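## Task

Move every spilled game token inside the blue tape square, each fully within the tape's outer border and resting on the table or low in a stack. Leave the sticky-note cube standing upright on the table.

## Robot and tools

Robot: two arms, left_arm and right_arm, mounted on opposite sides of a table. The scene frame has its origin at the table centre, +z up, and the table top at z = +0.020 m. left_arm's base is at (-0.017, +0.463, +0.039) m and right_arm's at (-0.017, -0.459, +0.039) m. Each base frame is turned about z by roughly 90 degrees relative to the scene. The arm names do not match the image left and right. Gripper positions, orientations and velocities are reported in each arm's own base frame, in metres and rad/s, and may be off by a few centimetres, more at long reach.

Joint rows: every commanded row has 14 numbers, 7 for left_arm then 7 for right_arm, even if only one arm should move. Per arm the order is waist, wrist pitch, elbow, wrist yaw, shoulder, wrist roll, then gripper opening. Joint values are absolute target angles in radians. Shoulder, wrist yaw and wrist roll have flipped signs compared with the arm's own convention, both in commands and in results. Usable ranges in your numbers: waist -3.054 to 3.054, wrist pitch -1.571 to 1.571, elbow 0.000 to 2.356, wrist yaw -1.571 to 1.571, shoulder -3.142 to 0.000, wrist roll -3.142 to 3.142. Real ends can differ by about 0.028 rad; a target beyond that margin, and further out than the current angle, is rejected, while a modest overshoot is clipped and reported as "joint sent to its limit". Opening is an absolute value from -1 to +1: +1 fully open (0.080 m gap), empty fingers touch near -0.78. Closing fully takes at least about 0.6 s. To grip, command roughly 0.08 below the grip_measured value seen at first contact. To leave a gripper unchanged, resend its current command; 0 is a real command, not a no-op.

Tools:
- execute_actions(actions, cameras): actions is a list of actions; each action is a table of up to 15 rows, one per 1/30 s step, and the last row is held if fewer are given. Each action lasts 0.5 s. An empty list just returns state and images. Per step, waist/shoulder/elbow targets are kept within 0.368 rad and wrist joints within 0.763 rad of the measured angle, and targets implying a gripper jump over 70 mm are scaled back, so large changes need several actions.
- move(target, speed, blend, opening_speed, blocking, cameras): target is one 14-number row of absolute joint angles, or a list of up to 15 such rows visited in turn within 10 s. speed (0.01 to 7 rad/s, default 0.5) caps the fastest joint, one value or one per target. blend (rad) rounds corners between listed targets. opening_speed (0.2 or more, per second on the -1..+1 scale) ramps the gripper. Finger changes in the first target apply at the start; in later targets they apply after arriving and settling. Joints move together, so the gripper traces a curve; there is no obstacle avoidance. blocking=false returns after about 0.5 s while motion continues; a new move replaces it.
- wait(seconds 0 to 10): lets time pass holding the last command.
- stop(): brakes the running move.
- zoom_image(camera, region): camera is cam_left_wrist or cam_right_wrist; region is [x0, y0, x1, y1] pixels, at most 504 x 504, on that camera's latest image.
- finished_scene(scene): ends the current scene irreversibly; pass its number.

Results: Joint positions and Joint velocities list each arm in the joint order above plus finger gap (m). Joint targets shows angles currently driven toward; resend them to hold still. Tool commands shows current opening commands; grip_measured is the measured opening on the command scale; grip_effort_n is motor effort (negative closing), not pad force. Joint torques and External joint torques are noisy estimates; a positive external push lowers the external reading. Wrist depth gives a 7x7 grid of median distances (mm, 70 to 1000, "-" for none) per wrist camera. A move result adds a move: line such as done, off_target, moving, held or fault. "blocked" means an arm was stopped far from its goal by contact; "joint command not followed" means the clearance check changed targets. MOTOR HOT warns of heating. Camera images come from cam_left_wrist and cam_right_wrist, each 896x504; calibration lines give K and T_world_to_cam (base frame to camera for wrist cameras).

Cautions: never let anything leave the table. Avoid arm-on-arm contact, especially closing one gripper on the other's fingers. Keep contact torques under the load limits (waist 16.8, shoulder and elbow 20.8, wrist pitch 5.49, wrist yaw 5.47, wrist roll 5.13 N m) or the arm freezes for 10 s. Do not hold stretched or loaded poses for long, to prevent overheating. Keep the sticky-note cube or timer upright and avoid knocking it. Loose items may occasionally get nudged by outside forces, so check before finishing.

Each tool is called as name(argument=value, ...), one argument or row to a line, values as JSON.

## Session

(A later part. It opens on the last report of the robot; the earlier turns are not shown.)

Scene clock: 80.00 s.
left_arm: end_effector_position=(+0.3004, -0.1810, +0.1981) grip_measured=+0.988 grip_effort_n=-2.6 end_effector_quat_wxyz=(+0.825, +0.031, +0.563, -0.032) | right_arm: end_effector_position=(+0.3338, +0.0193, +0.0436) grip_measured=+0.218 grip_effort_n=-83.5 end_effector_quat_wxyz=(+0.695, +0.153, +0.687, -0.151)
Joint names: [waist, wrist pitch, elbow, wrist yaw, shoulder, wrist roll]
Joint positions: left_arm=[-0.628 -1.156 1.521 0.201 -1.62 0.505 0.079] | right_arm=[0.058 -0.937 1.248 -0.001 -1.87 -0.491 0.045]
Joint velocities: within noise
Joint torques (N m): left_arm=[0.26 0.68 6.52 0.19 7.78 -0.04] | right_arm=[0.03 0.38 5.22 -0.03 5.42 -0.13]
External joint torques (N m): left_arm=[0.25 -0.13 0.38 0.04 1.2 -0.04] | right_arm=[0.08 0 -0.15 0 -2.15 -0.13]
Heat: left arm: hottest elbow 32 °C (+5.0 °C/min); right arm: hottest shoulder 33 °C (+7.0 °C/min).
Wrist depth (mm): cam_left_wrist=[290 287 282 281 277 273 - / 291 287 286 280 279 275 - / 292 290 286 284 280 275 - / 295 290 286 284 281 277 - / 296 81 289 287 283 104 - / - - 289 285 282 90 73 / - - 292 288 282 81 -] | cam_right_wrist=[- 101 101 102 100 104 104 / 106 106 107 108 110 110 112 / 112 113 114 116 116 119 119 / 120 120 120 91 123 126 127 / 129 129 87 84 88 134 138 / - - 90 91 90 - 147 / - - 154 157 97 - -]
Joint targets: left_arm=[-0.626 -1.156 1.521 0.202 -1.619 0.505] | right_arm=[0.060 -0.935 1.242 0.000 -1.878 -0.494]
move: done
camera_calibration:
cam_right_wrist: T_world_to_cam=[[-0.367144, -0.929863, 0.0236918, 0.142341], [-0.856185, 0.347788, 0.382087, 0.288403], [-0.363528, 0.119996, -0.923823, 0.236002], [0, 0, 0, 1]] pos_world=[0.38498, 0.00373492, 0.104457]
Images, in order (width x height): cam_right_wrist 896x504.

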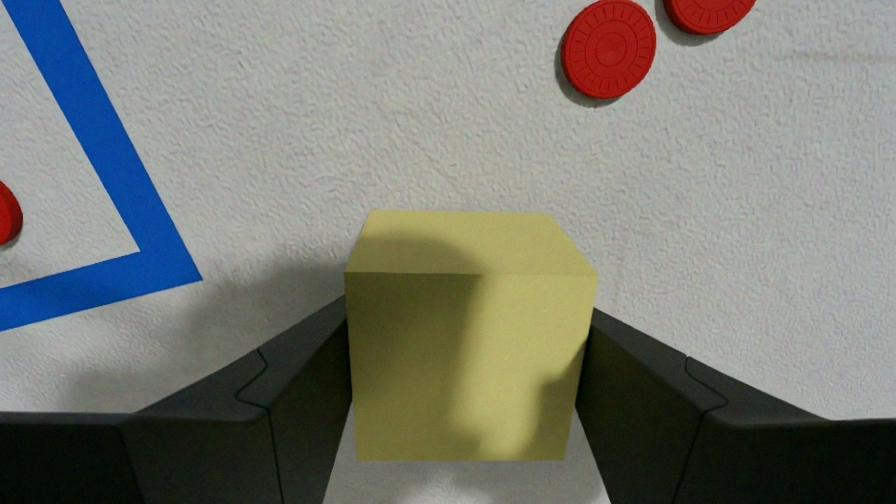

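move(
  target=[
    [-0.626,-1.156,1.521,0.202,-1.619,0.505,0.987,0.06,-0.928,1.2355,0,-1.878,-0.494,0.16],
    [-0.626,-1.156,1.521,0.202,-1.619,0.505,0.987,0.06,-0.928,1.2355,0,-1.878,-0.494,0.95],
    [-0.626,-1.156,1.521,0.202,-1.619,0.505,0.987,0.06,-1.095,1.345,0,-1.821,-0.494,0.95],
    [-0.626,-1.156,1.521,0.202,-1.619,0.505,0.987,-0.104,-1.137,1.5625,0,-1.996,-1.292,-0.07],
  ],
  speed=[0.1,0.3,0.4,0.8],
  opening_speed=1,
  cameras=["cam_right_wrist"],
)

Scene clock: 85.63 s.
left_arm: end_effector_position=(+0.3004, -0.1810, +0.1981) grip_measured=+0.988 grip_effort_n=-3.0 end_effector_quat_wxyz=(+0.825, +0.031, +0.563, -0.032) | right_arm: end_effector_position=(+0.3723, -0.0387, +0.0789) grip_measured=-0.066 grip_effort_n=-20.7 end_effector_quat_wxyz=(+0.543, +0.454, +0.542, -0.453)
Joint names: [waist, wrist pitch, elbow, wrist yaw, shoulder, wrist roll]
Joint positions: left_arm=[-0.628 -1.156 1.521 0.201 -1.62 0.505 0.079] | right_arm=[-0.103 -1.136 1.552 -0.001 -1.984 -1.29 0.032]
Joint velocities: within noise
Joint torques (N m): left_arm=[0.28 0.68 6.53 0.19 7.78 -0.05] | right_arm=[-0.14 0.11 7.27 0.05 5.89 -0.05]
External joint torques (N m): left_arm=[0.2 -0.16 0.36 0.02 1.2 -0.05] | right_arm=[-0.24 -0.22 1.71 0.09 -2.69 -0.05]
Heat: left arm: hottest elbow 33 °C (+5.0 °C/min); right arm: hottest shoulder 32 °C (+4.0 °C/min).
Wrist depth (mm): cam_left_wrist=[291 288 284 280 278 274 996 / 294 289 286 281 277 275 - / 294 290 286 283 278 277 - / 294 291 285 283 279 277 - / 294 81 288 286 283 104 - / - - 289 287 282 90 73 / - - 291 288 284 81 -] | cam_right_wrist=[127 129 129 132 135 137 138 / 135 136 138 140 143 146 147 / 142 144 147 149 152 155 157 / 153 155 157 159 162 165 169 / 165 166 162 170 169 179 183 / 174 - - 179 79 190 198 / - - 86 197 79 - -]
Joint targets: left_arm=[-0.626 -1.156 1.521 0.202 -1.619 0.505] | right_arm=[-0.104 -1.137 1.562 0.000 -1.996 -1.292]
move: done
camera_calibration:
cam_right_wrist: T_world_to_cam=[[-0.972236, -0.232617, 0.0254264, 0.35386], [-0.20455, 0.897606, 0.390465, 0.106004], [-0.113652, 0.374423, -0.920267, 0.206081], [0, 0, 0, 1]] pos_world=[0.38914, -0.0899976, 0.139261]
Images, in order (width x height): cam_right_wrist 896x504.

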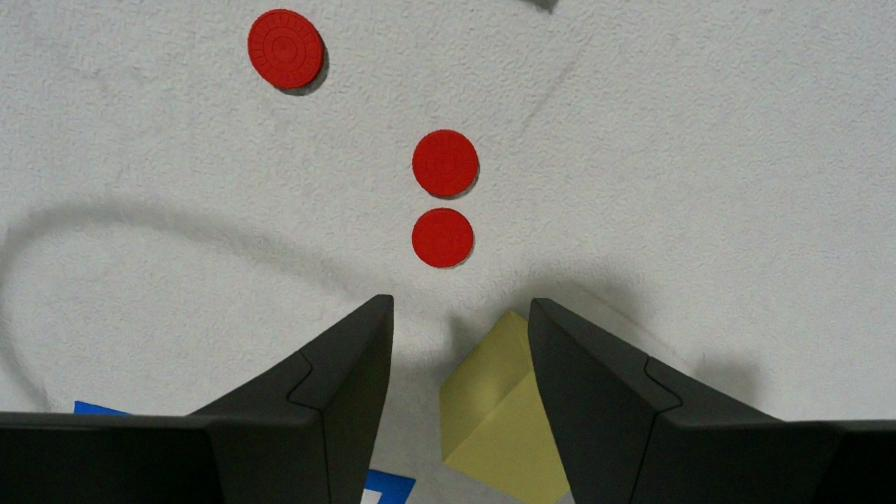

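move(
  target=[
    [-0.626,-1.156,1.521,0.202,-1.619,0.505,0.987,-0.096,-1.12,1.545,0,-2.0,-1.30,-0.07],
    [-0.626,-1.156,1.521,0.202,-1.619,0.505,0.987,-0.096,-0.921,1.4147,0,-2.0647,-1.30,-0.07],
    [-0.626,-1.156,1.521,0.202,-1.619,0.505,0.987,-0.096,-0.921,1.4147,0,-2.0647,-1.30,-0.45],
  ],
  speed=[0.2,0.3,0.3],
  blend=[0.01,0,0],
  opening_speed=1,
  cameras=["cam_right_wrist"],
)

Scene clock: 87.83 s.
left_arm: end_effector_position=(+0.3004, -0.1810, +0.1981) grip_measured=+0.988 grip_effort_n=-2.6 end_effector_quat_wxyz=(+0.825, +0.031, +0.563, -0.032) | right_arm: end_effector_position=(+0.3783, -0.0376, +0.0234) grip_measured=-0.393 grip_effort_n=-83.5 end_effector_quat_wxyz=(+0.547, +0.459, +0.536, -0.451)
Joint names: [waist, wrist pitch, elbow, wrist yaw, shoulder, wrist roll]
Joint positions: left_arm=[-0.628 -1.156 1.521 0.201 -1.62 0.505 0.079] | right_arm=[-0.099 -0.921 1.424 0 -2.053 -1.298 0.017]
Joint velocities: within noise
Joint torques (N m): left_arm=[0.27 0.68 6.52 0.2 7.77 -0.04] | right_arm=[0.18 0.23 4.66 -0.04 6.35 -0.09]
External joint torques (N m): left_arm=[0.3 -0.18 0.29 0.05 1.14 -0.04] | right_arm=[0.19 -0.12 -0.63 0.01 -2.42 -0.09]
Heat: left arm: hottest elbow 33 °C (+5.0 °C/min); right arm: hottest shoulder 32 °C (+4.0 °C/min).
Wrist depth (mm): cam_left_wrist=[291 287 286 280 278 274 - / 293 287 286 282 279 274 - / 292 291 286 283 279 276 - / 294 291 287 284 279 278 - / 296 81 287 286 282 104 - / - - 290 286 283 90 73 / - - 290 288 283 81 -] | cam_right_wrist=[- 80 83 84 84 - 87 / - 83 87 88 91 90 91 / - 93 94 93 94 97 97 / 98 99 100 101 102 103 - / 105 106 106 103 108 111 113 / 113 112 - 115 - 119 121 / - - - 127 - - -]
Joint targets: left_arm=[-0.626 -1.156 1.521 0.202 -1.619 0.505] | right_arm=[-0.096 -0.921 1.415 0.000 -2.065 -1.300]
move: done; blend cut to 0.0088 rad at target 1
camera_calibration:
cam_right_wrist: T_world_to_cam=[[-0.973501, -0.228493, 0.00929269, 0.362367], [-0.207278, 0.89882, 0.38621, 0.129181], [-0.0965988, 0.37405, -0.922364, 0.148858], [0, 0, 0, 1]] pos_world=[0.393921, -0.0889921, 0.0840431]
Images, in order (width x height): cam_right_wrist 896x504.

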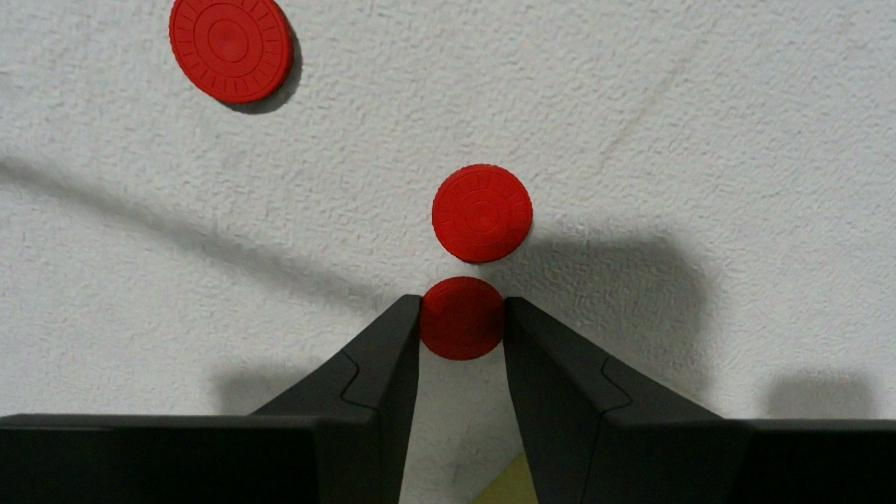

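move(
  target=[
    [-0.626,-1.156,1.521,0.202,-1.619,0.505,0.987,-0.096,-1.137,1.5625,0,-1.996,-1.30,-0.45],
    [-0.626,-1.156,1.521,0.202,-1.619,0.505,0.987,0.364,-1.274,1.947,0,-2.2437,-2.18,-0.45],
    [-0.626,-1.156,1.521,0.202,-1.619,0.505,0.987,0.364,-1.0605,1.776,0,-2.2861,-2.18,-0.45],
  ],
  speed=[0.6,1.0,0.3],
  blend=[0.05,0.02,0],
  cameras=["cam_right_wrist"],
)

move(
  target=[
    [-0.626,-1.156,1.521,0.202,-1.619,0.505,0.987,0.364,-1.0605,1.776,0,-2.2861,-2.18,-0.10],
    [-0.626,-1.156,1.521,0.202,-1.619,0.505,0.987,0.364,-1.274,1.947,0,-2.2437,-2.18,-0.10],
    [-0.626,-1.156,1.521,0.202,-1.619,0.505,0.987,-0.166,-1.153,1.610,0,-2.028,-1.65,-0.07],
  ],
  speed=[0.2,0.6,1.0],
  blend=[0,0.02,0],
  opening_speed=1,
  cameras=["cam_right_wrist"],
)

Scene clock: 90.73 s.
left_arm: end_effector_position=(+0.3004, -0.1810, +0.1981) grip_measured=+0.988 grip_effort_n=-3.0 end_effector_quat_wxyz=(+0.825, +0.031, +0.563, -0.032) | right_arm: end_effector_position=(+0.4116, +0.1568, +0.0257) grip_measured=-0.393 grip_effort_n=-83.5 end_effector_quat_wxyz=(+0.438, +0.565, +0.434, -0.549)
Joint names: [waist, wrist pitch, elbow, wrist yaw, shoulder, wrist roll]
Joint positions: left_arm=[-0.628 -1.156 1.521 0.201 -1.62 0.505 0.079] | right_arm=[0.363 -1.061 1.787 0.001 -2.273 -2.178 0.017]
Joint velocities: within noise
Joint torques (N m): left_arm=[0.37 0.68 6.51 0.19 7.8 -0.04] | right_arm=[-0.19 0.18 4.67 -0.16 7.23 -0.1]
External joint torques (N m): left_arm=[0.38 -0.14 0.36 0.04 1.23 -0.04] | right_arm=[-0.18 -0.13 -0.82 -0.12 -3.17 -0.1]
Heat: left arm: hottest elbow 33 °C (+4.0 °C/min); right arm: hottest shoulder 32 °C (+3.0 °C/min).
Wrist depth (mm): cam_left_wrist=[291 288 283 279 276 272 - / 291 290 285 282 277 273 - / 294 290 286 281 279 274 - / 295 291 287 283 280 276 - / 296 81 289 285 282 104 - / - - 289 286 282 90 73 / - - 291 288 284 81 -] | cam_right_wrist=[- 82 83 84 85 - 87 / - 87 87 88 91 91 93 / - 92 93 93 95 98 98 / 98 98 98 101 103 103 - / 105 106 102 102 109 112 114 / 112 112 - 115 - 119 120 / - - - 122 - - -]
Joint targets: left_arm=[-0.626 -1.156 1.521 0.202 -1.619 0.505] | right_arm=[0.364 -1.061 1.776 0.000 -2.286 -2.180]
move: done
camera_calibration:
cam_right_wrist: T_world_to_cam=[[-0.982649, 0.185305, 0.00798536, 0.378047], [0.172624, 0.897961, 0.404804, -0.196252], [0.0678416, 0.399158, -0.914369, 0.00964797], [0, 0, 0, 1]] pos_world=[0.404711, 0.102322, 0.0852466]
Images, in order (width x height): cam_right_wrist 896x504.

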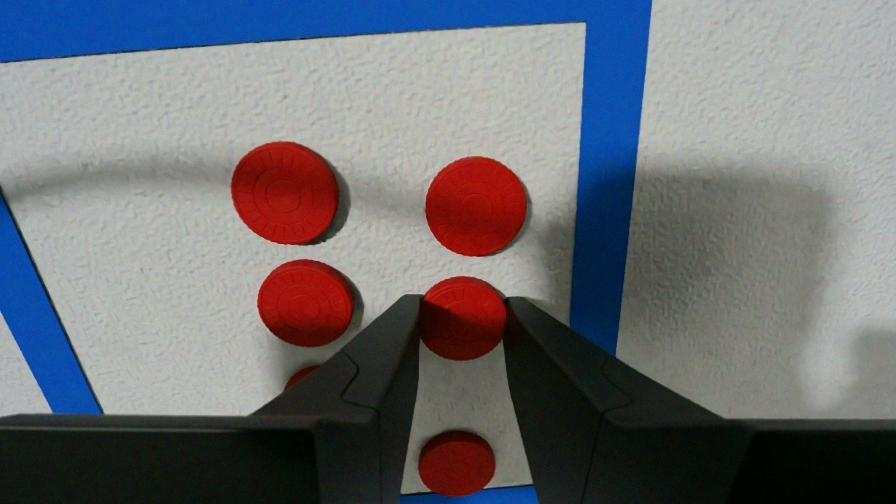

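Scene clock: 93.60 s.
left_arm: end_effector_position=(+0.3004, -0.1810, +0.1981) grip_measured=+0.988 grip_effort_n=-3.0 end_effector_quat_wxyz=(+0.825, +0.031, +0.563, -0.032) | right_arm: end_effector_position=(+0.3807, -0.0639, +0.0742) grip_measured=-0.074 grip_effort_n=15.1 end_effector_quat_wxyz=(+0.432, +0.556, +0.436, -0.560)
Joint names: [waist, wrist pitch, elbow, wrist yaw, shoulder, wrist roll]
Joint positions: left_arm=[-0.628 -1.156 1.521 0.201 -1.62 0.505 0.079] | right_arm=[-0.166 -1.155 1.618 0 -2.042 -1.653 0.032]
Joint velocities: within noise
Joint torques (N m): left_arm=[0.25 0.68 6.53 0.18 7.78 -0.03] | right_arm=[-0.1 0.27 5.22 -0.04 8.98 0.13]
External joint torques (N m): left_arm=[0.32 -0.17 0.39 0.04 1.27 -0.03] | right_arm=[-0.14 -0.04 -0.37 0.02 -0.02 0.13]
Heat: left arm: hottest elbow 33 °C (+4.0 °C/min); right arm: hottest shoulder 33 °C (+4.0 °C/min).
Wrist depth (mm): cam_left_wrist=[291 288 284 280 278 274 997 / 294 289 284 281 277 276 - / 294 290 285 282 278 276 - / 295 290 285 283 281 276 - / 297 81 287 286 283 104 - / - - 289 286 283 90 73 / - - 292 289 284 81 -] | cam_right_wrist=[123 117 125 129 131 134 136 / 129 131 134 136 139 142 144 / 137 139 141 145 147 151 154 / 146 148 151 153 158 161 166 / 156 158 156 165 163 174 180 / 167 - - 178 86 186 194 / - - 85 195 72 - -]
Joint targets: left_arm=[-0.626 -1.156 1.521 0.202 -1.619 0.505] | right_arm=[-0.166 -1.153 1.610 0.000 -2.028 -1.650]
move: done
camera_calibration:
cam_right_wrist: T_world_to_cam=[[-0.981038, 0.190356, 0.0364661, 0.38574], [0.189294, 0.900614, 0.391232, -0.0176413], [0.0416316, 0.390717, -0.919569, 0.154134], [0, 0, 0, 1]] pos_world=[0.375348, -0.117763, 0.134573]
Images, in order (width x height): cam_right_wrist 896x504.

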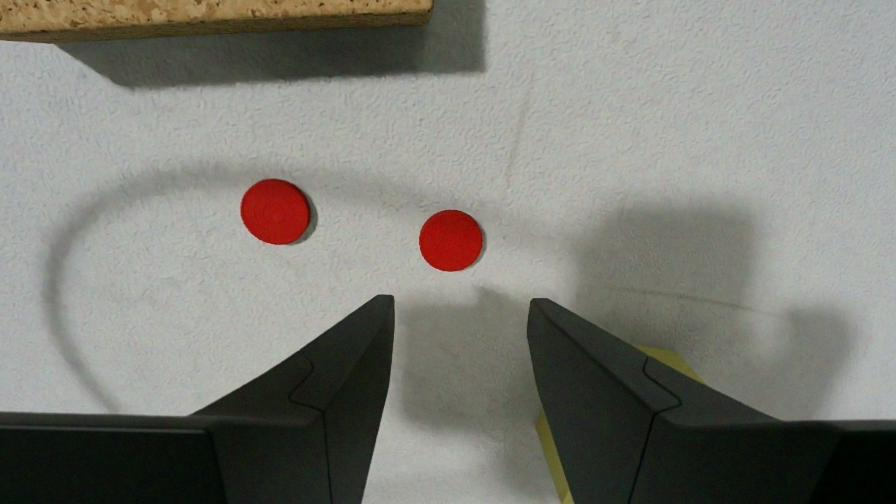

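move(
  target=[
    [-0.626,-1.156,1.521,0.202,-1.619,0.505,0.987,-0.166,-1.125,1.600,0,-2.04,-1.65,-0.07],
    [-0.626,-1.156,1.521,0.202,-1.619,0.505,0.987,-0.166,-0.941,1.470,0,-2.100,-1.65,-0.07],
    [-0.626,-1.156,1.521,0.202,-1.619,0.505,0.987,-0.166,-0.941,1.470,0,-2.100,-1.65,-0.45],
  ],
  speed=[0.2,0.3,0.3],
  blend=[0.01,0,0],
  opening_speed=1,
  cameras=["cam_right_wrist"],
)

Scene clock: 96.07 s.
left_arm: end_effector_position=(+0.3004, -0.1810, +0.1981) grip_measured=+0.988 grip_effort_n=-2.6 end_effector_quat_wxyz=(+0.825, +0.031, +0.563, -0.032) | right_arm: end_effector_position=(+0.3849, -0.0646, +0.0237) grip_measured=-0.394 grip_effort_n=-83.5 end_effector_quat_wxyz=(+0.440, +0.563, +0.429, -0.553)
Joint names: [waist, wrist pitch, elbow, wrist yaw, shoulder, wrist roll]
Joint positions: left_arm=[-0.628 -1.156 1.521 0.201 -1.62 0.505 0.079] | right_arm=[-0.166 -0.941 1.479 0 -2.089 -1.653 0.017]
Joint velocities: within noise
Joint torques (N m): left_arm=[0.28 0.68 6.49 0.19 7.79 -0.04] | right_arm=[0.05 0.28 4.61 -0.06 6.25 0.12]
External joint torques (N m): left_arm=[0.3 -0.18 0.26 0.04 1.16 -0.03] | right_arm=[0.02 -0.06 -0.73 -0.01 -2.83 0.12]
Heat: left arm: hottest elbow 33 °C (+4.1 °C/min); right arm: hottest shoulder 33 °C (+4.1 °C/min).
Wrist depth (mm): cam_left_wrist=[290 288 284 279 278 274 - / 294 287 285 280 279 276 - / 294 290 287 283 280 275 - / 295 292 287 283 280 278 - / 298 81 289 286 282 104 - / - - 289 286 284 90 73 / - - 291 288 283 81 -] | cam_right_wrist=[- 82 83 84 84 - 86 / - 87 87 88 91 91 92 / - 93 94 95 95 97 97 / 98 97 99 101 102 103 - / 105 106 105 103 108 112 114 / 112 112 - 115 - 119 121 / - - - 127 - - -]
Joint targets: left_arm=[-0.626 -1.156 1.521 0.202 -1.619 0.505] | right_arm=[-0.166 -0.941 1.470 0.000 -2.100 -1.650]
move: done
camera_calibration:
cam_right_wrist: T_world_to_cam=[[-0.981746, 0.190035, 0.00786463, 0.392829], [0.177843, 0.90253, 0.392189, 0.00656092], [0.0674314, 0.386429, -0.919851, 0.0975221], [0, 0, 0, 1]] pos_world=[0.377915, -0.118258, 0.0840432]
Images, in order (width x height): cam_right_wrist 896x504.

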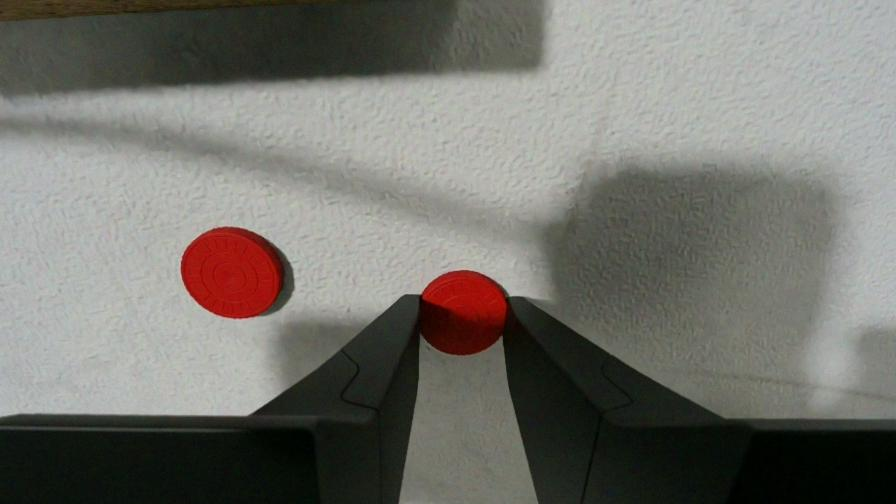

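move(
  target=[
    [-0.626,-1.156,1.521,0.202,-1.619,0.505,0.987,-0.166,-1.153,1.610,0,-2.028,-1.65,-0.45],
    [-0.626,-1.156,1.521,0.202,-1.619,0.505,0.987,0.4125,-1.325,2.074,0,-2.319,-2.2275,-0.45],
    [-0.626,-1.156,1.521,0.202,-1.619,0.505,0.987,0.4125,-1.125,1.903,0,-2.349,-2.2275,-0.45],
  ],
  speed=[0.6,1.0,0.3],
  blend=[0.05,0.02,0],
  cameras=["cam_right_wrist"],
)

Scene clock: 98.53 s.
left_arm: end_effector_position=(+0.3004, -0.1810, +0.1981) grip_measured=+0.988 grip_effort_n=-3.0 end_effector_quat_wxyz=(+0.825, +0.031, +0.563, -0.032) | right_arm: end_effector_position=(+0.4166, +0.1816, +0.0281) grip_measured=-0.394 grip_effort_n=-83.5 end_effector_quat_wxyz=(+0.436, +0.563, +0.435, -0.552)
Joint names: [waist, wrist pitch, elbow, wrist yaw, shoulder, wrist roll]
Joint positions: left_arm=[-0.628 -1.156 1.521 0.201 -1.62 0.505 0.079] | right_arm=[0.41 -1.127 1.91 0.002 -2.338 -2.225 0.017]
Joint velocities: within noise
Joint torques (N m): left_arm=[0.54 0.68 6.52 0.2 7.76 -0.03] | right_arm=[0.11 0.35 5.06 -0.14 8.08 -0.09]
External joint torques (N m): left_arm=[0.55 -0.16 0.29 0.05 1.1 -0.03] | right_arm=[0.2 0.06 -0.45 -0.1 -2.69 -0.09]
Heat: left arm: hottest elbow 33 °C (+3.0 °C/min); right arm: hottest shoulder 33 °C (+3.0 °C/min).
Wrist depth (mm): cam_left_wrist=[291 288 284 196 278 272 - / 292 289 283 284 277 274 - / 295 290 288 281 280 276 - / 295 291 289 284 281 278 - / 297 81 288 284 282 104 - / - - 288 284 282 89 73 / - - 291 288 283 81 -] | cam_right_wrist=[- 82 83 84 86 - 90 / - 88 89 88 93 93 95 / - 94 93 94 97 100 101 / 98 99 101 100 105 106 110 / 105 107 103 103 110 115 117 / 113 112 - 113 - 122 123 / - - - 128 - - -]
Joint targets: left_arm=[-0.626 -1.156 1.521 0.202 -1.619 0.505] | right_arm=[0.413 -1.125 1.903 0.000 -2.349 -2.228]
move: done
camera_calibration:
cam_right_wrist: T_world_to_cam=[[-0.982468, 0.185713, 0.0163555, 0.377965], [0.176544, 0.898581, 0.401727, -0.222037], [0.0599094, 0.397572, -0.915613, 0.00528399], [0, 0, 0, 1]] pos_world=[0.410221, 0.127224, 0.0878546]
Images, in order (width x height): cam_right_wrist 896x504.

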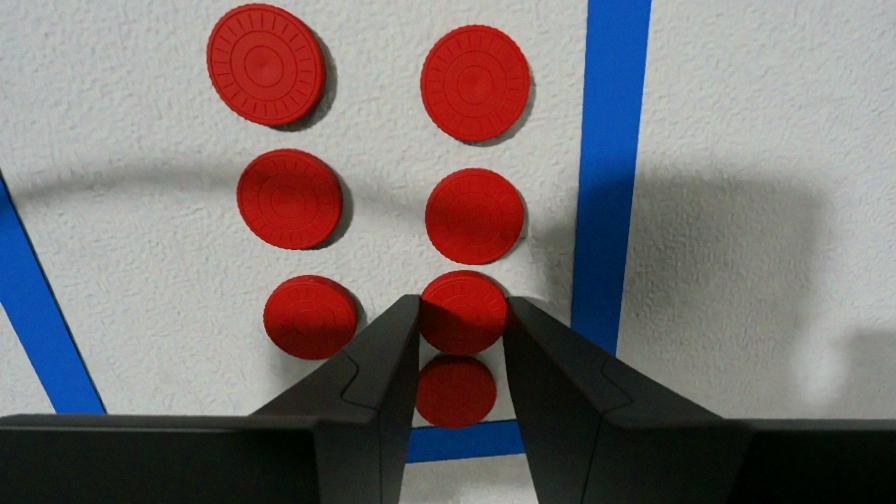

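move(
  target=[
    [-0.626,-1.156,1.521,0.202,-1.619,0.505,0.987,0.408,-1.121,1.899,0,-2.347,-2.225,-0.45],
    [-0.626,-1.156,1.521,0.202,-1.619,0.505,0.987,0.408,-1.106,1.8835,0,-2.348,-2.225,-0.45],
    [-0.626,-1.156,1.521,0.202,-1.619,0.505,0.987,0.408,-1.106,1.8835,0,-2.348,-2.225,-0.15],
    [-0.626,-1.156,1.521,0.202,-1.619,0.505,0.987,0.408,-1.325,2.072,0,-2.319,-2.225,-0.15],
    [-0.626,-1.156,1.521,0.202,-1.619,0.505,0.987,-0.195,-1.305,2.023,0,-2.289,-1.62,-0.07],
  ],
  speed=[0.2,0.2,0.2,0.6,1.0],
  blend=[0,0,0,0.02,0],
  opening_speed=0.8,
  cameras=["cam_right_wrist"],
)

Scene clock: 102.63 s.
left_arm: end_effector_position=(+0.3004, -0.1810, +0.1981) grip_measured=+0.988 grip_effort_n=-3.0 end_effector_quat_wxyz=(+0.825, +0.031, +0.563, -0.032) | right_arm: end_effector_position=(+0.4384, -0.0860, +0.0726) grip_measured=-0.074 grip_effort_n=15.1 end_effector_quat_wxyz=(+0.432, +0.555, +0.438, -0.560)
Joint names: [waist, wrist pitch, elbow, wrist yaw, shoulder, wrist roll]
Joint positions: left_arm=[-0.628 -1.156 1.521 0.201 -1.62 0.505 0.079] | right_arm=[-0.194 -1.307 2.031 0 -2.305 -1.623 0.032]
Joint velocities: within noise
Joint torques (N m): left_arm=[0.27 0.68 6.53 0.19 7.76 -0.04] | right_arm=[-0.17 0.29 5.12 -0.02 10.73 0.1]
External joint torques (N m): left_arm=[0.28 -0.16 0.31 0.04 1.13 -0.03] | right_arm=[-0.17 0.02 -0.47 0.03 0.04 0.1]
Heat: left arm: hottest elbow 33 °C (+3.0 °C/min); right arm: hottest shoulder 34 °C (+4.0 °C/min).
Wrist depth (mm): cam_left_wrist=[289 288 284 279 277 274 - / 292 289 285 279 278 276 - / 292 291 286 284 280 275 - / 293 291 289 282 282 277 - / 297 81 287 285 281 104 - / - - 290 286 284 89 73 / - - 292 289 283 81 -] | cam_right_wrist=[- 117 96 98 100 128 133 / 125 127 130 133 135 138 141 / 133 134 137 140 144 147 151 / 142 143 146 149 154 157 162 / 151 153 152 161 160 170 176 / 161 - - 175 86 170 177 / - - 85 189 72 - -]
Joint targets: left_arm=[-0.626 -1.156 1.521 0.202 -1.619 0.505] | right_arm=[-0.195 -1.305 2.023 0.000 -2.289 -1.620]
move: done
camera_calibration:
cam_right_wrist: T_world_to_cam=[[-0.981487, 0.187648, 0.0383626, 0.446497], [0.187537, 0.900874, 0.39148, -0.00715592], [0.0389007, 0.391427, -0.919387, 0.16], [0, 0, 0, 1]] pos_world=[0.433349, -0.139966, 0.132775]
Images, in order (width x height): cam_right_wrist 896x504.

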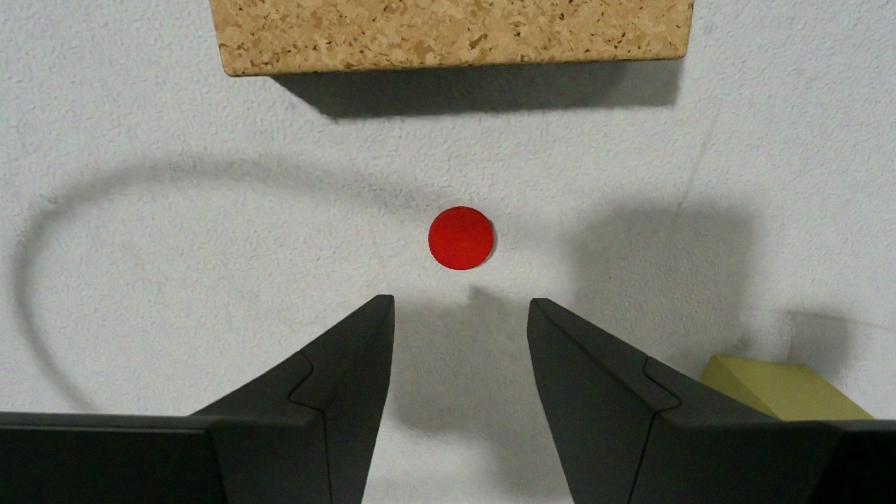

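move(
  target=[
    [-0.626,-1.156,1.521,0.202,-1.619,0.505,0.987,-0.195,-1.089,1.844,0,-2.3256,-1.62,-0.07],
    [-0.626,-1.156,1.521,0.202,-1.619,0.505,0.987,-0.195,-1.089,1.844,0,-2.3256,-1.62,-0.45],
    [-0.626,-1.156,1.521,0.202,-1.619,0.505,0.987,-0.195,-1.305,2.023,0,-2.289,-1.62,-0.45],
    [-0.626,-1.156,1.521,0.202,-1.619,0.505,0.987,0.233,-1.346,2.293,0,-2.518,-0.477,-0.45],
    [-0.626,-1.156,1.521,0.202,-1.619,0.505,0.987,0.233,-1.263,2.216,0,-2.523,-0.477,-0.45],
  ],
  speed=[0.3,0.3,0.6,1.0,0.2],
  blend=[0,0,0.05,0.01,0],
  opening_speed=1,
  cameras=["cam_right_wrist"],
)

Scene clock: 107.43 s.
left_arm: end_effector_position=(+0.3004, -0.1810, +0.1981) grip_measured=+0.988 grip_effort_n=-3.5 end_effector_quat_wxyz=(+0.825, +0.031, +0.563, -0.032) | right_arm: end_effector_position=(+0.4761, +0.1115, +0.0288) grip_measured=-0.446 grip_effort_n=-20.7 end_effector_quat_wxyz=(+0.707, +0.090, +0.696, -0.086)
Joint names: [waist, wrist pitch, elbow, wrist yaw, shoulder, wrist roll]
Joint positions: left_arm=[-0.628 -1.156 1.521 0.201 -1.62 0.505 0.079] | right_arm=[0.23 -1.265 2.223 0 -2.511 -0.479 0.015]
Joint velocities: within noise
Joint torques (N m): left_arm=[0.25 0.68 6.53 0.19 7.8 -0.03] | right_arm=[0.17 0.42 5.28 -0.07 8.51 0.12]
External joint torques (N m): left_arm=[0.28 -0.15 0.38 0.05 1.23 -0.03] | right_arm=[0.28 0.04 -0.46 -0.04 -3.41 0.12]
Heat: left arm: hottest elbow 33 °C (+3.0 °C/min); right arm: hottest shoulder 35 °C (+4.0 °C/min).
Wrist depth (mm): cam_left_wrist=[- - 88 181 278 273 - / - - 85 282 278 275 - / - 102 105 282 279 278 - / 295 293 287 283 280 277 - / 295 81 287 287 280 104 - / - - 290 287 283 90 73 / - - 292 287 281 81 -] | cam_right_wrist=[- 82 83 83 84 - 86 / - 87 87 88 91 90 91 / - 93 94 96 94 97 97 / 98 99 100 102 103 103 - / 106 106 106 106 109 112 113 / 114 113 - 114 - 119 121 / - - - 128 - - -]
Joint targets: left_arm=[-0.626 -1.156 1.521 0.202 -1.619 0.505] | right_arm=[0.233 -1.263 2.216 0.000 -2.523 -0.477]
move: done
camera_calibration:
cam_right_wrist: T_world_to_cam=[[-0.191396, -0.981286, 0.0211264, 0.202896], [-0.907371, 0.185104, 0.377378, 0.426465], [-0.374226, 0.0530589, -0.925818, 0.275624], [0, 0, 0, 1]] pos_world=[0.528942, 0.105534, 0.089953]
Images, in order (width x height): cam_right_wrist 896x504.

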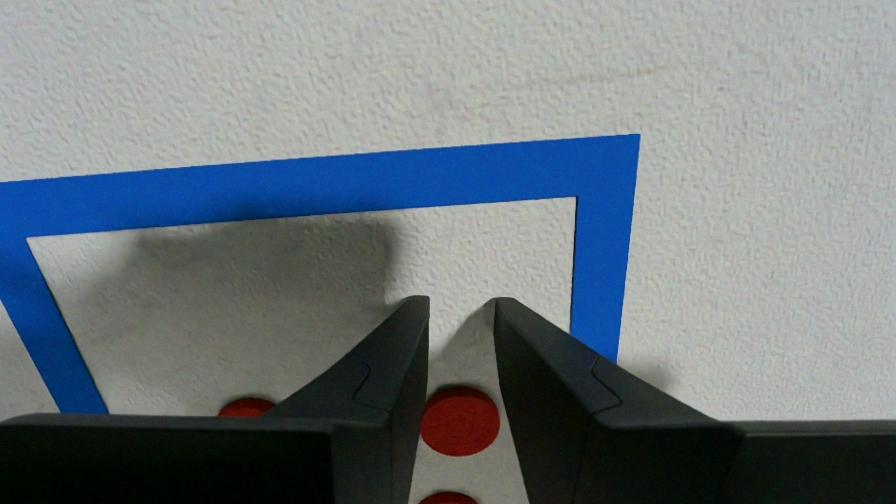

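move(
  target=[
    [-0.626,-1.156,1.521,0.202,-1.619,0.505,0.987,0.233,-1.346,2.293,0,-2.518,-0.477,-0.45],
    [-0.626,-1.156,1.521,0.202,-1.619,0.505,0.987,-0.195,-1.305,2.023,0,-2.289,-1.62,-0.07],
  ],
  speed=[0.5,1.0],
  blend=[0.01,0],
  opening_speed=1,
  cameras=["cam_right_wrist"],
)

Scene clock: 111.07 s.
left_arm: end_effector_position=(+0.3004, -0.1810, +0.1981) grip_measured=+0.988 grip_effort_n=-2.6 end_effector_quat_wxyz=(+0.825, +0.031, +0.563, -0.032) | right_arm: end_effector_position=(+0.4382, -0.0871, +0.0729) grip_measured=-0.075 grip_effort_n=15.1 end_effector_quat_wxyz=(+0.433, +0.555, +0.438, -0.559)
Joint names: [waist, wrist pitch, elbow, wrist yaw, shoulder, wrist roll]
Joint positions: left_arm=[-0.628 -1.156 1.521 0.201 -1.62 0.505 0.079] | right_arm=[-0.196 -1.307 2.031 0 -2.304 -1.618 0.032]
Joint velocities: within noise
Joint torques (N m): left_arm=[0.22 0.68 6.52 0.2 7.79 -0.04] | right_arm=[0.1 0.28 5.03 -0.06 10.78 -0.14]
External joint torques (N m): left_arm=[0.24 -0.16 0.3 0.05 1.14 -0.04] | right_arm=[0.18 -0.01 -0.5 0 0.28 -0.14]
Heat: left arm: hottest elbow 33 °C (+2.0 °C/min); right arm: hottest shoulder 36 °C (+5.1 °C/min).
Wrist depth (mm): cam_left_wrist=[291 287 283 281 278 274 - / 293 290 285 283 276 273 - / 293 291 286 283 279 276 - / 295 290 286 283 279 277 - / 297 81 287 286 282 104 - / - - 290 285 283 90 73 / - - 291 287 284 81 -] | cam_right_wrist=[120 117 96 98 100 128 133 / 125 127 130 133 135 139 141 / 133 135 138 140 144 147 151 / 142 144 147 150 155 157 162 / 151 154 153 161 160 170 176 / 161 - - 175 86 170 181 / - - 85 189 78 - -]
Joint targets: left_arm=[-0.626 -1.156 1.521 0.202 -1.619 0.505] | right_arm=[-0.195 -1.305 2.023 0.000 -2.289 -1.620]
move: done
camera_calibration:
cam_right_wrist: T_world_to_cam=[[-0.982009, 0.185057, 0.0375878, 0.446553], [0.184838, 0.901243, 0.391913, -0.00513583], [0.0386508, 0.39181, -0.919234, 0.160945], [0, 0, 0, 1]] pos_world=[0.433247, -0.141069, 0.133174]
Images, in order (width x height): cam_right_wrist 896x504.

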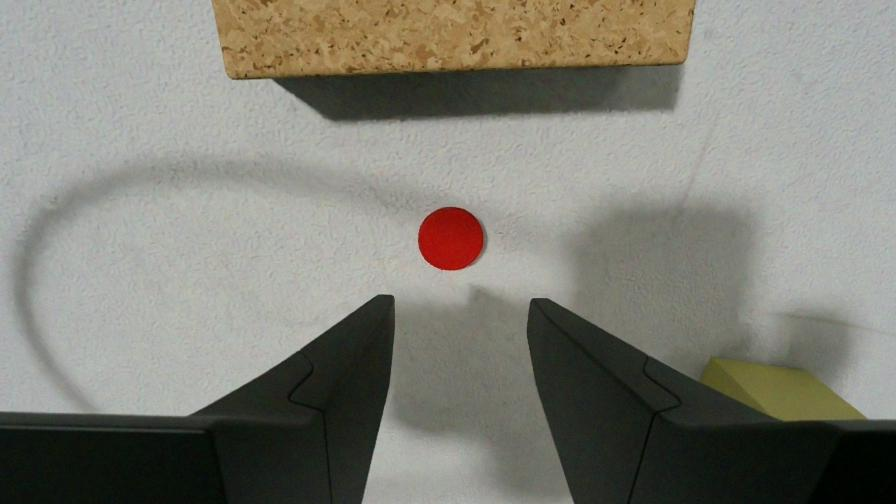

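move(
  target=[
    [-0.626,-1.156,1.521,0.202,-1.619,0.505,0.987,-0.195,-1.086,1.852,0,-2.3365,-1.62,-0.07],
    [-0.626,-1.156,1.521,0.202,-1.619,0.505,0.987,-0.195,-1.086,1.852,0,-2.3365,-1.62,-0.45],
  ],
  speed=[0.3,0.3],
  opening_speed=0.8,
  cameras=["cam_right_wrist"],
)

Scene clock: 113.17 s.
left_arm: end_effector_position=(+0.3004, -0.1810, +0.1981) grip_measured=+0.988 grip_effort_n=-3.0 end_effector_quat_wxyz=(+0.825, +0.031, +0.563, -0.032) | right_arm: end_effector_position=(+0.4438, -0.0882, +0.0249) grip_measured=-0.392 grip_effort_n=-83.5 end_effector_quat_wxyz=(+0.443, +0.563, +0.428, -0.550)
Joint names: [waist, wrist pitch, elbow, wrist yaw, shoulder, wrist roll]
Joint positions: left_arm=[-0.628 -1.156 1.521 0.201 -1.62 0.505 0.079] | right_arm=[-0.196 -1.088 1.866 0 -2.32 -1.618 0.017]
Joint velocities: within noise
Joint torques (N m): left_arm=[0.24 0.69 6.5 0.19 7.77 -0.03] | right_arm=[0.15 0.37 4.23 -0.07 7.48 -0.11]
External joint torques (N m): left_arm=[0.21 -0.15 0.33 0.04 1.19 -0.03] | right_arm=[0.08 0.02 -1.38 -0.02 -3.29 -0.11]
Heat: left arm: hottest elbow 34 °C (+3.0 °C/min); right arm: hottest shoulder 36 °C (+5.1 °C/min).
Wrist depth (mm): cam_left_wrist=[291 286 283 281 277 273 - / 293 289 285 281 277 275 - / 293 291 288 284 279 276 - / 295 290 287 282 280 276 - / 296 81 288 285 281 104 - / - - 289 286 283 89 73 / - - 292 288 284 81 -] | cam_right_wrist=[- - - - - - - / - - 88 88 91 90 91 / - 93 94 96 94 96 97 / 98 99 100 100 102 102 - / 106 106 106 102 108 111 112 / 114 112 - 115 - 118 119 / - - - 127 - - -]
Joint targets: left_arm=[-0.626 -1.156 1.521 0.202 -1.619 0.505] | right_arm=[-0.195 -1.086 1.852 0.000 -2.337 -1.620]
move: done
camera_calibration:
cam_right_wrist: T_world_to_cam=[[-0.98263, 0.185574, -0.000538243, 0.455373], [0.170525, 0.904081, 0.391866, 0.0202712], [0.0732068, 0.384968, -0.920022, 0.10112], [0, 0, 0, 1]] pos_world=[0.436604, -0.14176, 0.0853343]
Images, in order (width x height): cam_right_wrist 896x504.

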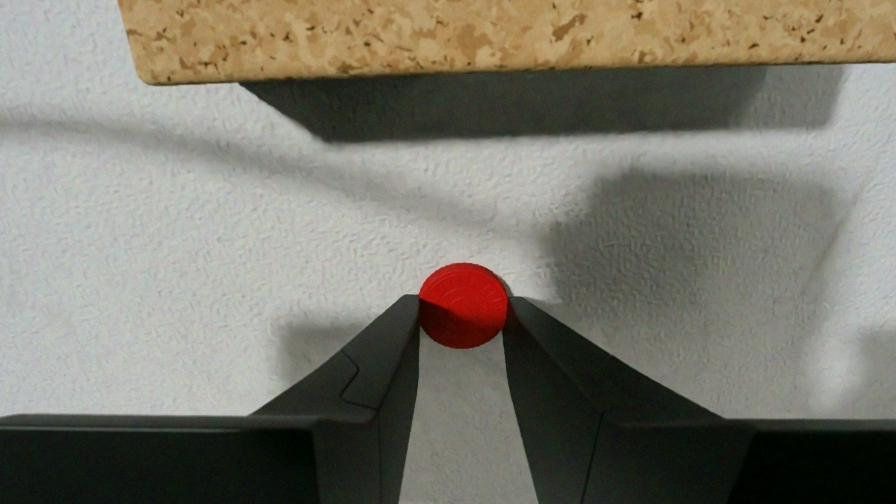

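move(
  target=[
    [-0.626,-1.156,1.521,0.202,-1.619,0.505,0.987,-0.195,-1.305,2.023,0,-2.289,-1.62,-0.45],
    [-0.626,-1.156,1.521,0.202,-1.619,0.505,0.987,0.233,-1.346,2.293,0,-2.518,-0.477,-0.45],
    [-0.626,-1.156,1.521,0.202,-1.619,0.505,0.987,0.233,-1.263,2.216,0,-2.523,-0.477,-0.45],
  ],
  speed=[0.4,1.0,0.2],
  blend=[0.05,0.01,0],
  cameras=["cam_right_wrist"],
)

Scene clock: 116.07 s.
left_arm: end_effector_position=(+0.3004, -0.1810, +0.1981) grip_measured=+0.988 grip_effort_n=-2.6 end_effector_quat_wxyz=(+0.825, +0.031, +0.563, -0.032) | right_arm: end_effector_position=(+0.4761, +0.1115, +0.0288) grip_measured=-0.391 grip_effort_n=-83.5 end_effector_quat_wxyz=(+0.707, +0.090, +0.696, -0.086)
Joint names: [waist, wrist pitch, elbow, wrist yaw, shoulder, wrist roll]
Joint positions: left_arm=[-0.628 -1.156 1.521 0.201 -1.62 0.505 0.079] | right_arm=[0.23 -1.265 2.223 0 -2.511 -0.479 0.017]
Joint velocities: within noise
Joint torques (N m): left_arm=[0.31 0.69 6.52 0.2 7.8 -0.03] | right_arm=[0.25 0.46 5.35 -0.06 8.73 0.07]
External joint torques (N m): left_arm=[0.27 -0.14 0.37 0.04 1.22 -0.03] | right_arm=[0.18 0.08 -0.34 -0.04 -3.1 0.07]
Heat: left arm: hottest elbow 34 °C (+3.0 °C/min); right arm: hottest shoulder 36 °C (+4.1 °C/min).
Wrist depth (mm): cam_left_wrist=[- - 88 182 276 275 - / - - 85 281 279 274 - / - 102 105 281 279 276 - / 295 291 287 283 281 276 - / 296 81 285 285 280 104 - / - - 289 284 281 89 73 / - - 292 287 285 81 -] | cam_right_wrist=[- 82 83 83 84 - 86 / - 87 87 88 91 90 91 / - 93 93 95 94 97 97 / 98 99 100 100 102 103 - / 106 107 106 102 108 111 113 / 114 113 - 114 - 119 121 / - - - 128 - - -]
Joint targets: left_arm=[-0.626 -1.156 1.521 0.202 -1.619 0.505] | right_arm=[0.233 -1.263 2.216 0.000 -2.523 -0.477]
move: done
camera_calibration:
cam_right_wrist: T_world_to_cam=[[-0.191396, -0.981286, 0.0211264, 0.202896], [-0.907371, 0.185104, 0.377378, 0.426465], [-0.374226, 0.0530589, -0.925818, 0.275624], [0, 0, 0, 1]] pos_world=[0.528942, 0.105534, 0.089953]
Images, in order (width x height): cam_right_wrist 896x504.

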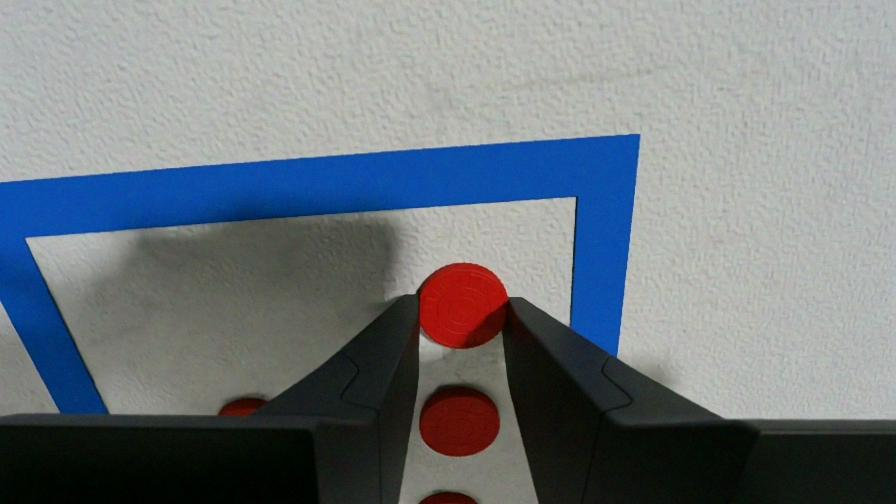

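move(
  target=[
    [-0.626,-1.156,1.521,0.202,-1.619,0.505,0.987,0.233,-1.247,2.2,0,-2.5236,-0.477,-0.45],
    [-0.626,-1.156,1.521,0.202,-1.619,0.505,0.987,0.233,-1.247,2.2,0,-2.5236,-0.477,-0.10],
    [-0.626,-1.156,1.521,0.202,-1.619,0.505,0.987,0.233,-1.346,2.293,0,-2.518,-0.477,-0.10],
    [-0.626,-1.156,1.521,0.202,-1.619,0.505,0.987,0.15,-1.155,1.676,0,-1.680,-0.15,-0.1],
  ],
  speed=[0.2,0.2,0.5,1.0],
  blend=[0,0,0.01,0],
  opening_speed=0.8,
)

Scene clock: 119.67 s.
left_arm: end_effector_position=(+0.3009, -0.1806, +0.2012) grip_measured=+0.988 grip_effort_n=-3.5 end_effector_quat_wxyz=(+0.827, +0.027, +0.561, -0.032) | right_arm: end_effector_position=(+0.3768, +0.0562, +0.2269) grip_measured=-0.104 grip_effort_n=15.1 end_effector_quat_wxyz=(+0.836, +0.022, +0.547, +0.020)
Joint names: [waist, wrist pitch, elbow, wrist yaw, shoulder, wrist roll]
Joint positions: left_arm=[-0.626 -1.158 1.527 0.2 -1.616 0.508 0.079] | right_arm=[0.149 -1.156 1.678 -0.002 -1.677 -0.152 0.03]
Joint velocities: within noise
Joint torques (N m): left_arm=[0.14 0.86 5.82 0.24 7.3 -0.17] | right_arm=[-0.02 0.95 6.29 0.03 5.36 0.06]
External joint torques (N m): left_arm=[0.16 0.01 -0.29 0.09 0.84 -0.17] | right_arm=[-0.01 -0.04 0.17 0.03 -1.53 0.06]
Heat: left arm: hottest elbow 34 °C (+3.0 °C/min); right arm: hottest shoulder 36 °C (+4.0 °C/min).
Wrist depth (mm): cam_left_wrist=[294 290 287 282 281 278 - / 295 292 289 286 282 278 - / 294 292 290 286 283 280 - / 296 293 290 287 283 280 - / 297 81 289 288 284 104 - / - - 291 289 285 90 73 / - - 293 289 288 81 -] | cam_right_wrist=[313 313 313 309 308 307 305 / 315 312 310 309 308 307 305 / 313 314 310 308 306 305 276 / 314 311 310 308 308 307 276 / 312 311 310 312 306 305 302 / 314 - - 309 84 305 303 / - - - 309 77 - -]
Joint targets: left_arm=[-0.626 -1.156 1.521 0.202 -1.619 0.505] | right_arm=[0.150 -1.155 1.676 0.000 -1.680 -0.150]
move: done
camera_calibration:
cam_left_wrist: T_world_to_cam=[[-0.0250289, -0.999178, -0.0318908, -0.155314], [-0.999666, 0.0248085, 0.00728805, 0.331129], [-0.00649089, 0.0320626, -0.999465, 0.287799], [0, 0, 0, 1]] pos_world=[0.328999, -0.172629, 0.280279]
cam_right_wrist: T_world_to_cam=[[0.0499554, -0.998687, -0.0113602, 0.0427022], [-0.998691, -0.0498244, -0.0115338, 0.407711], [0.0109526, 0.0119215, -0.999869, 0.298879], [0, 0, 0, 1]] pos_world=[0.401771, 0.059397, 0.304027]

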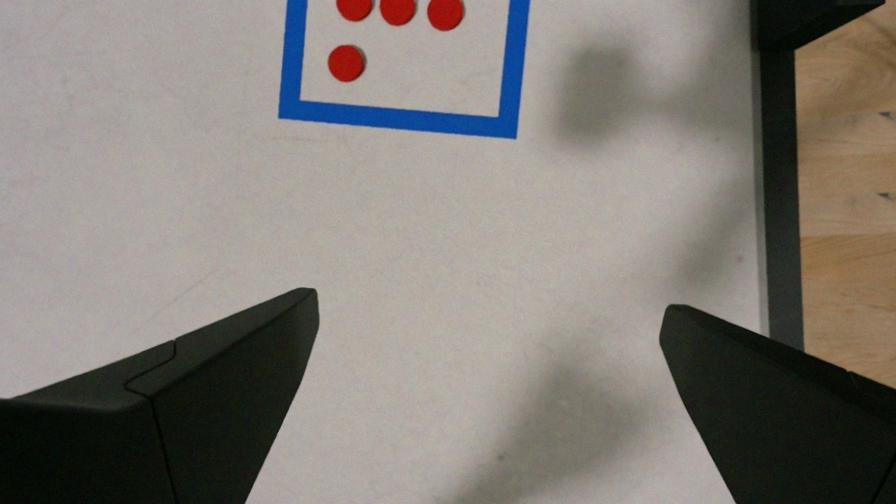

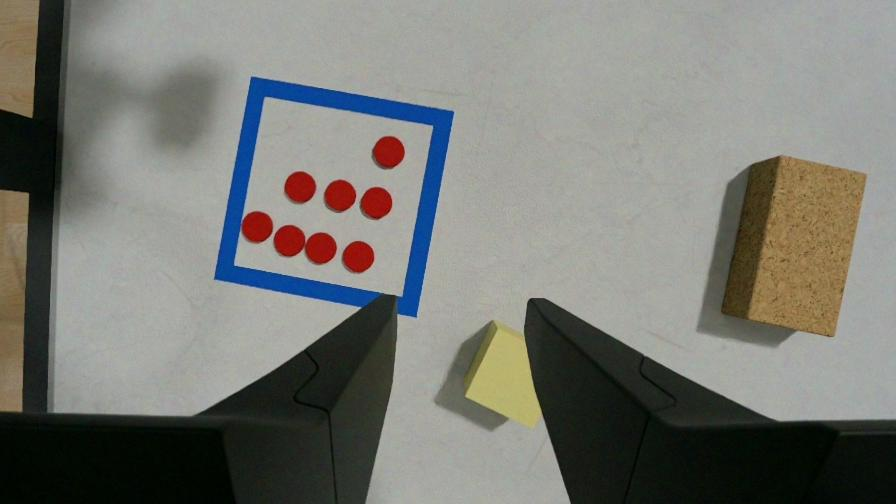

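finished_scene(
  scene=1,
)

The scene is finished: the task was done.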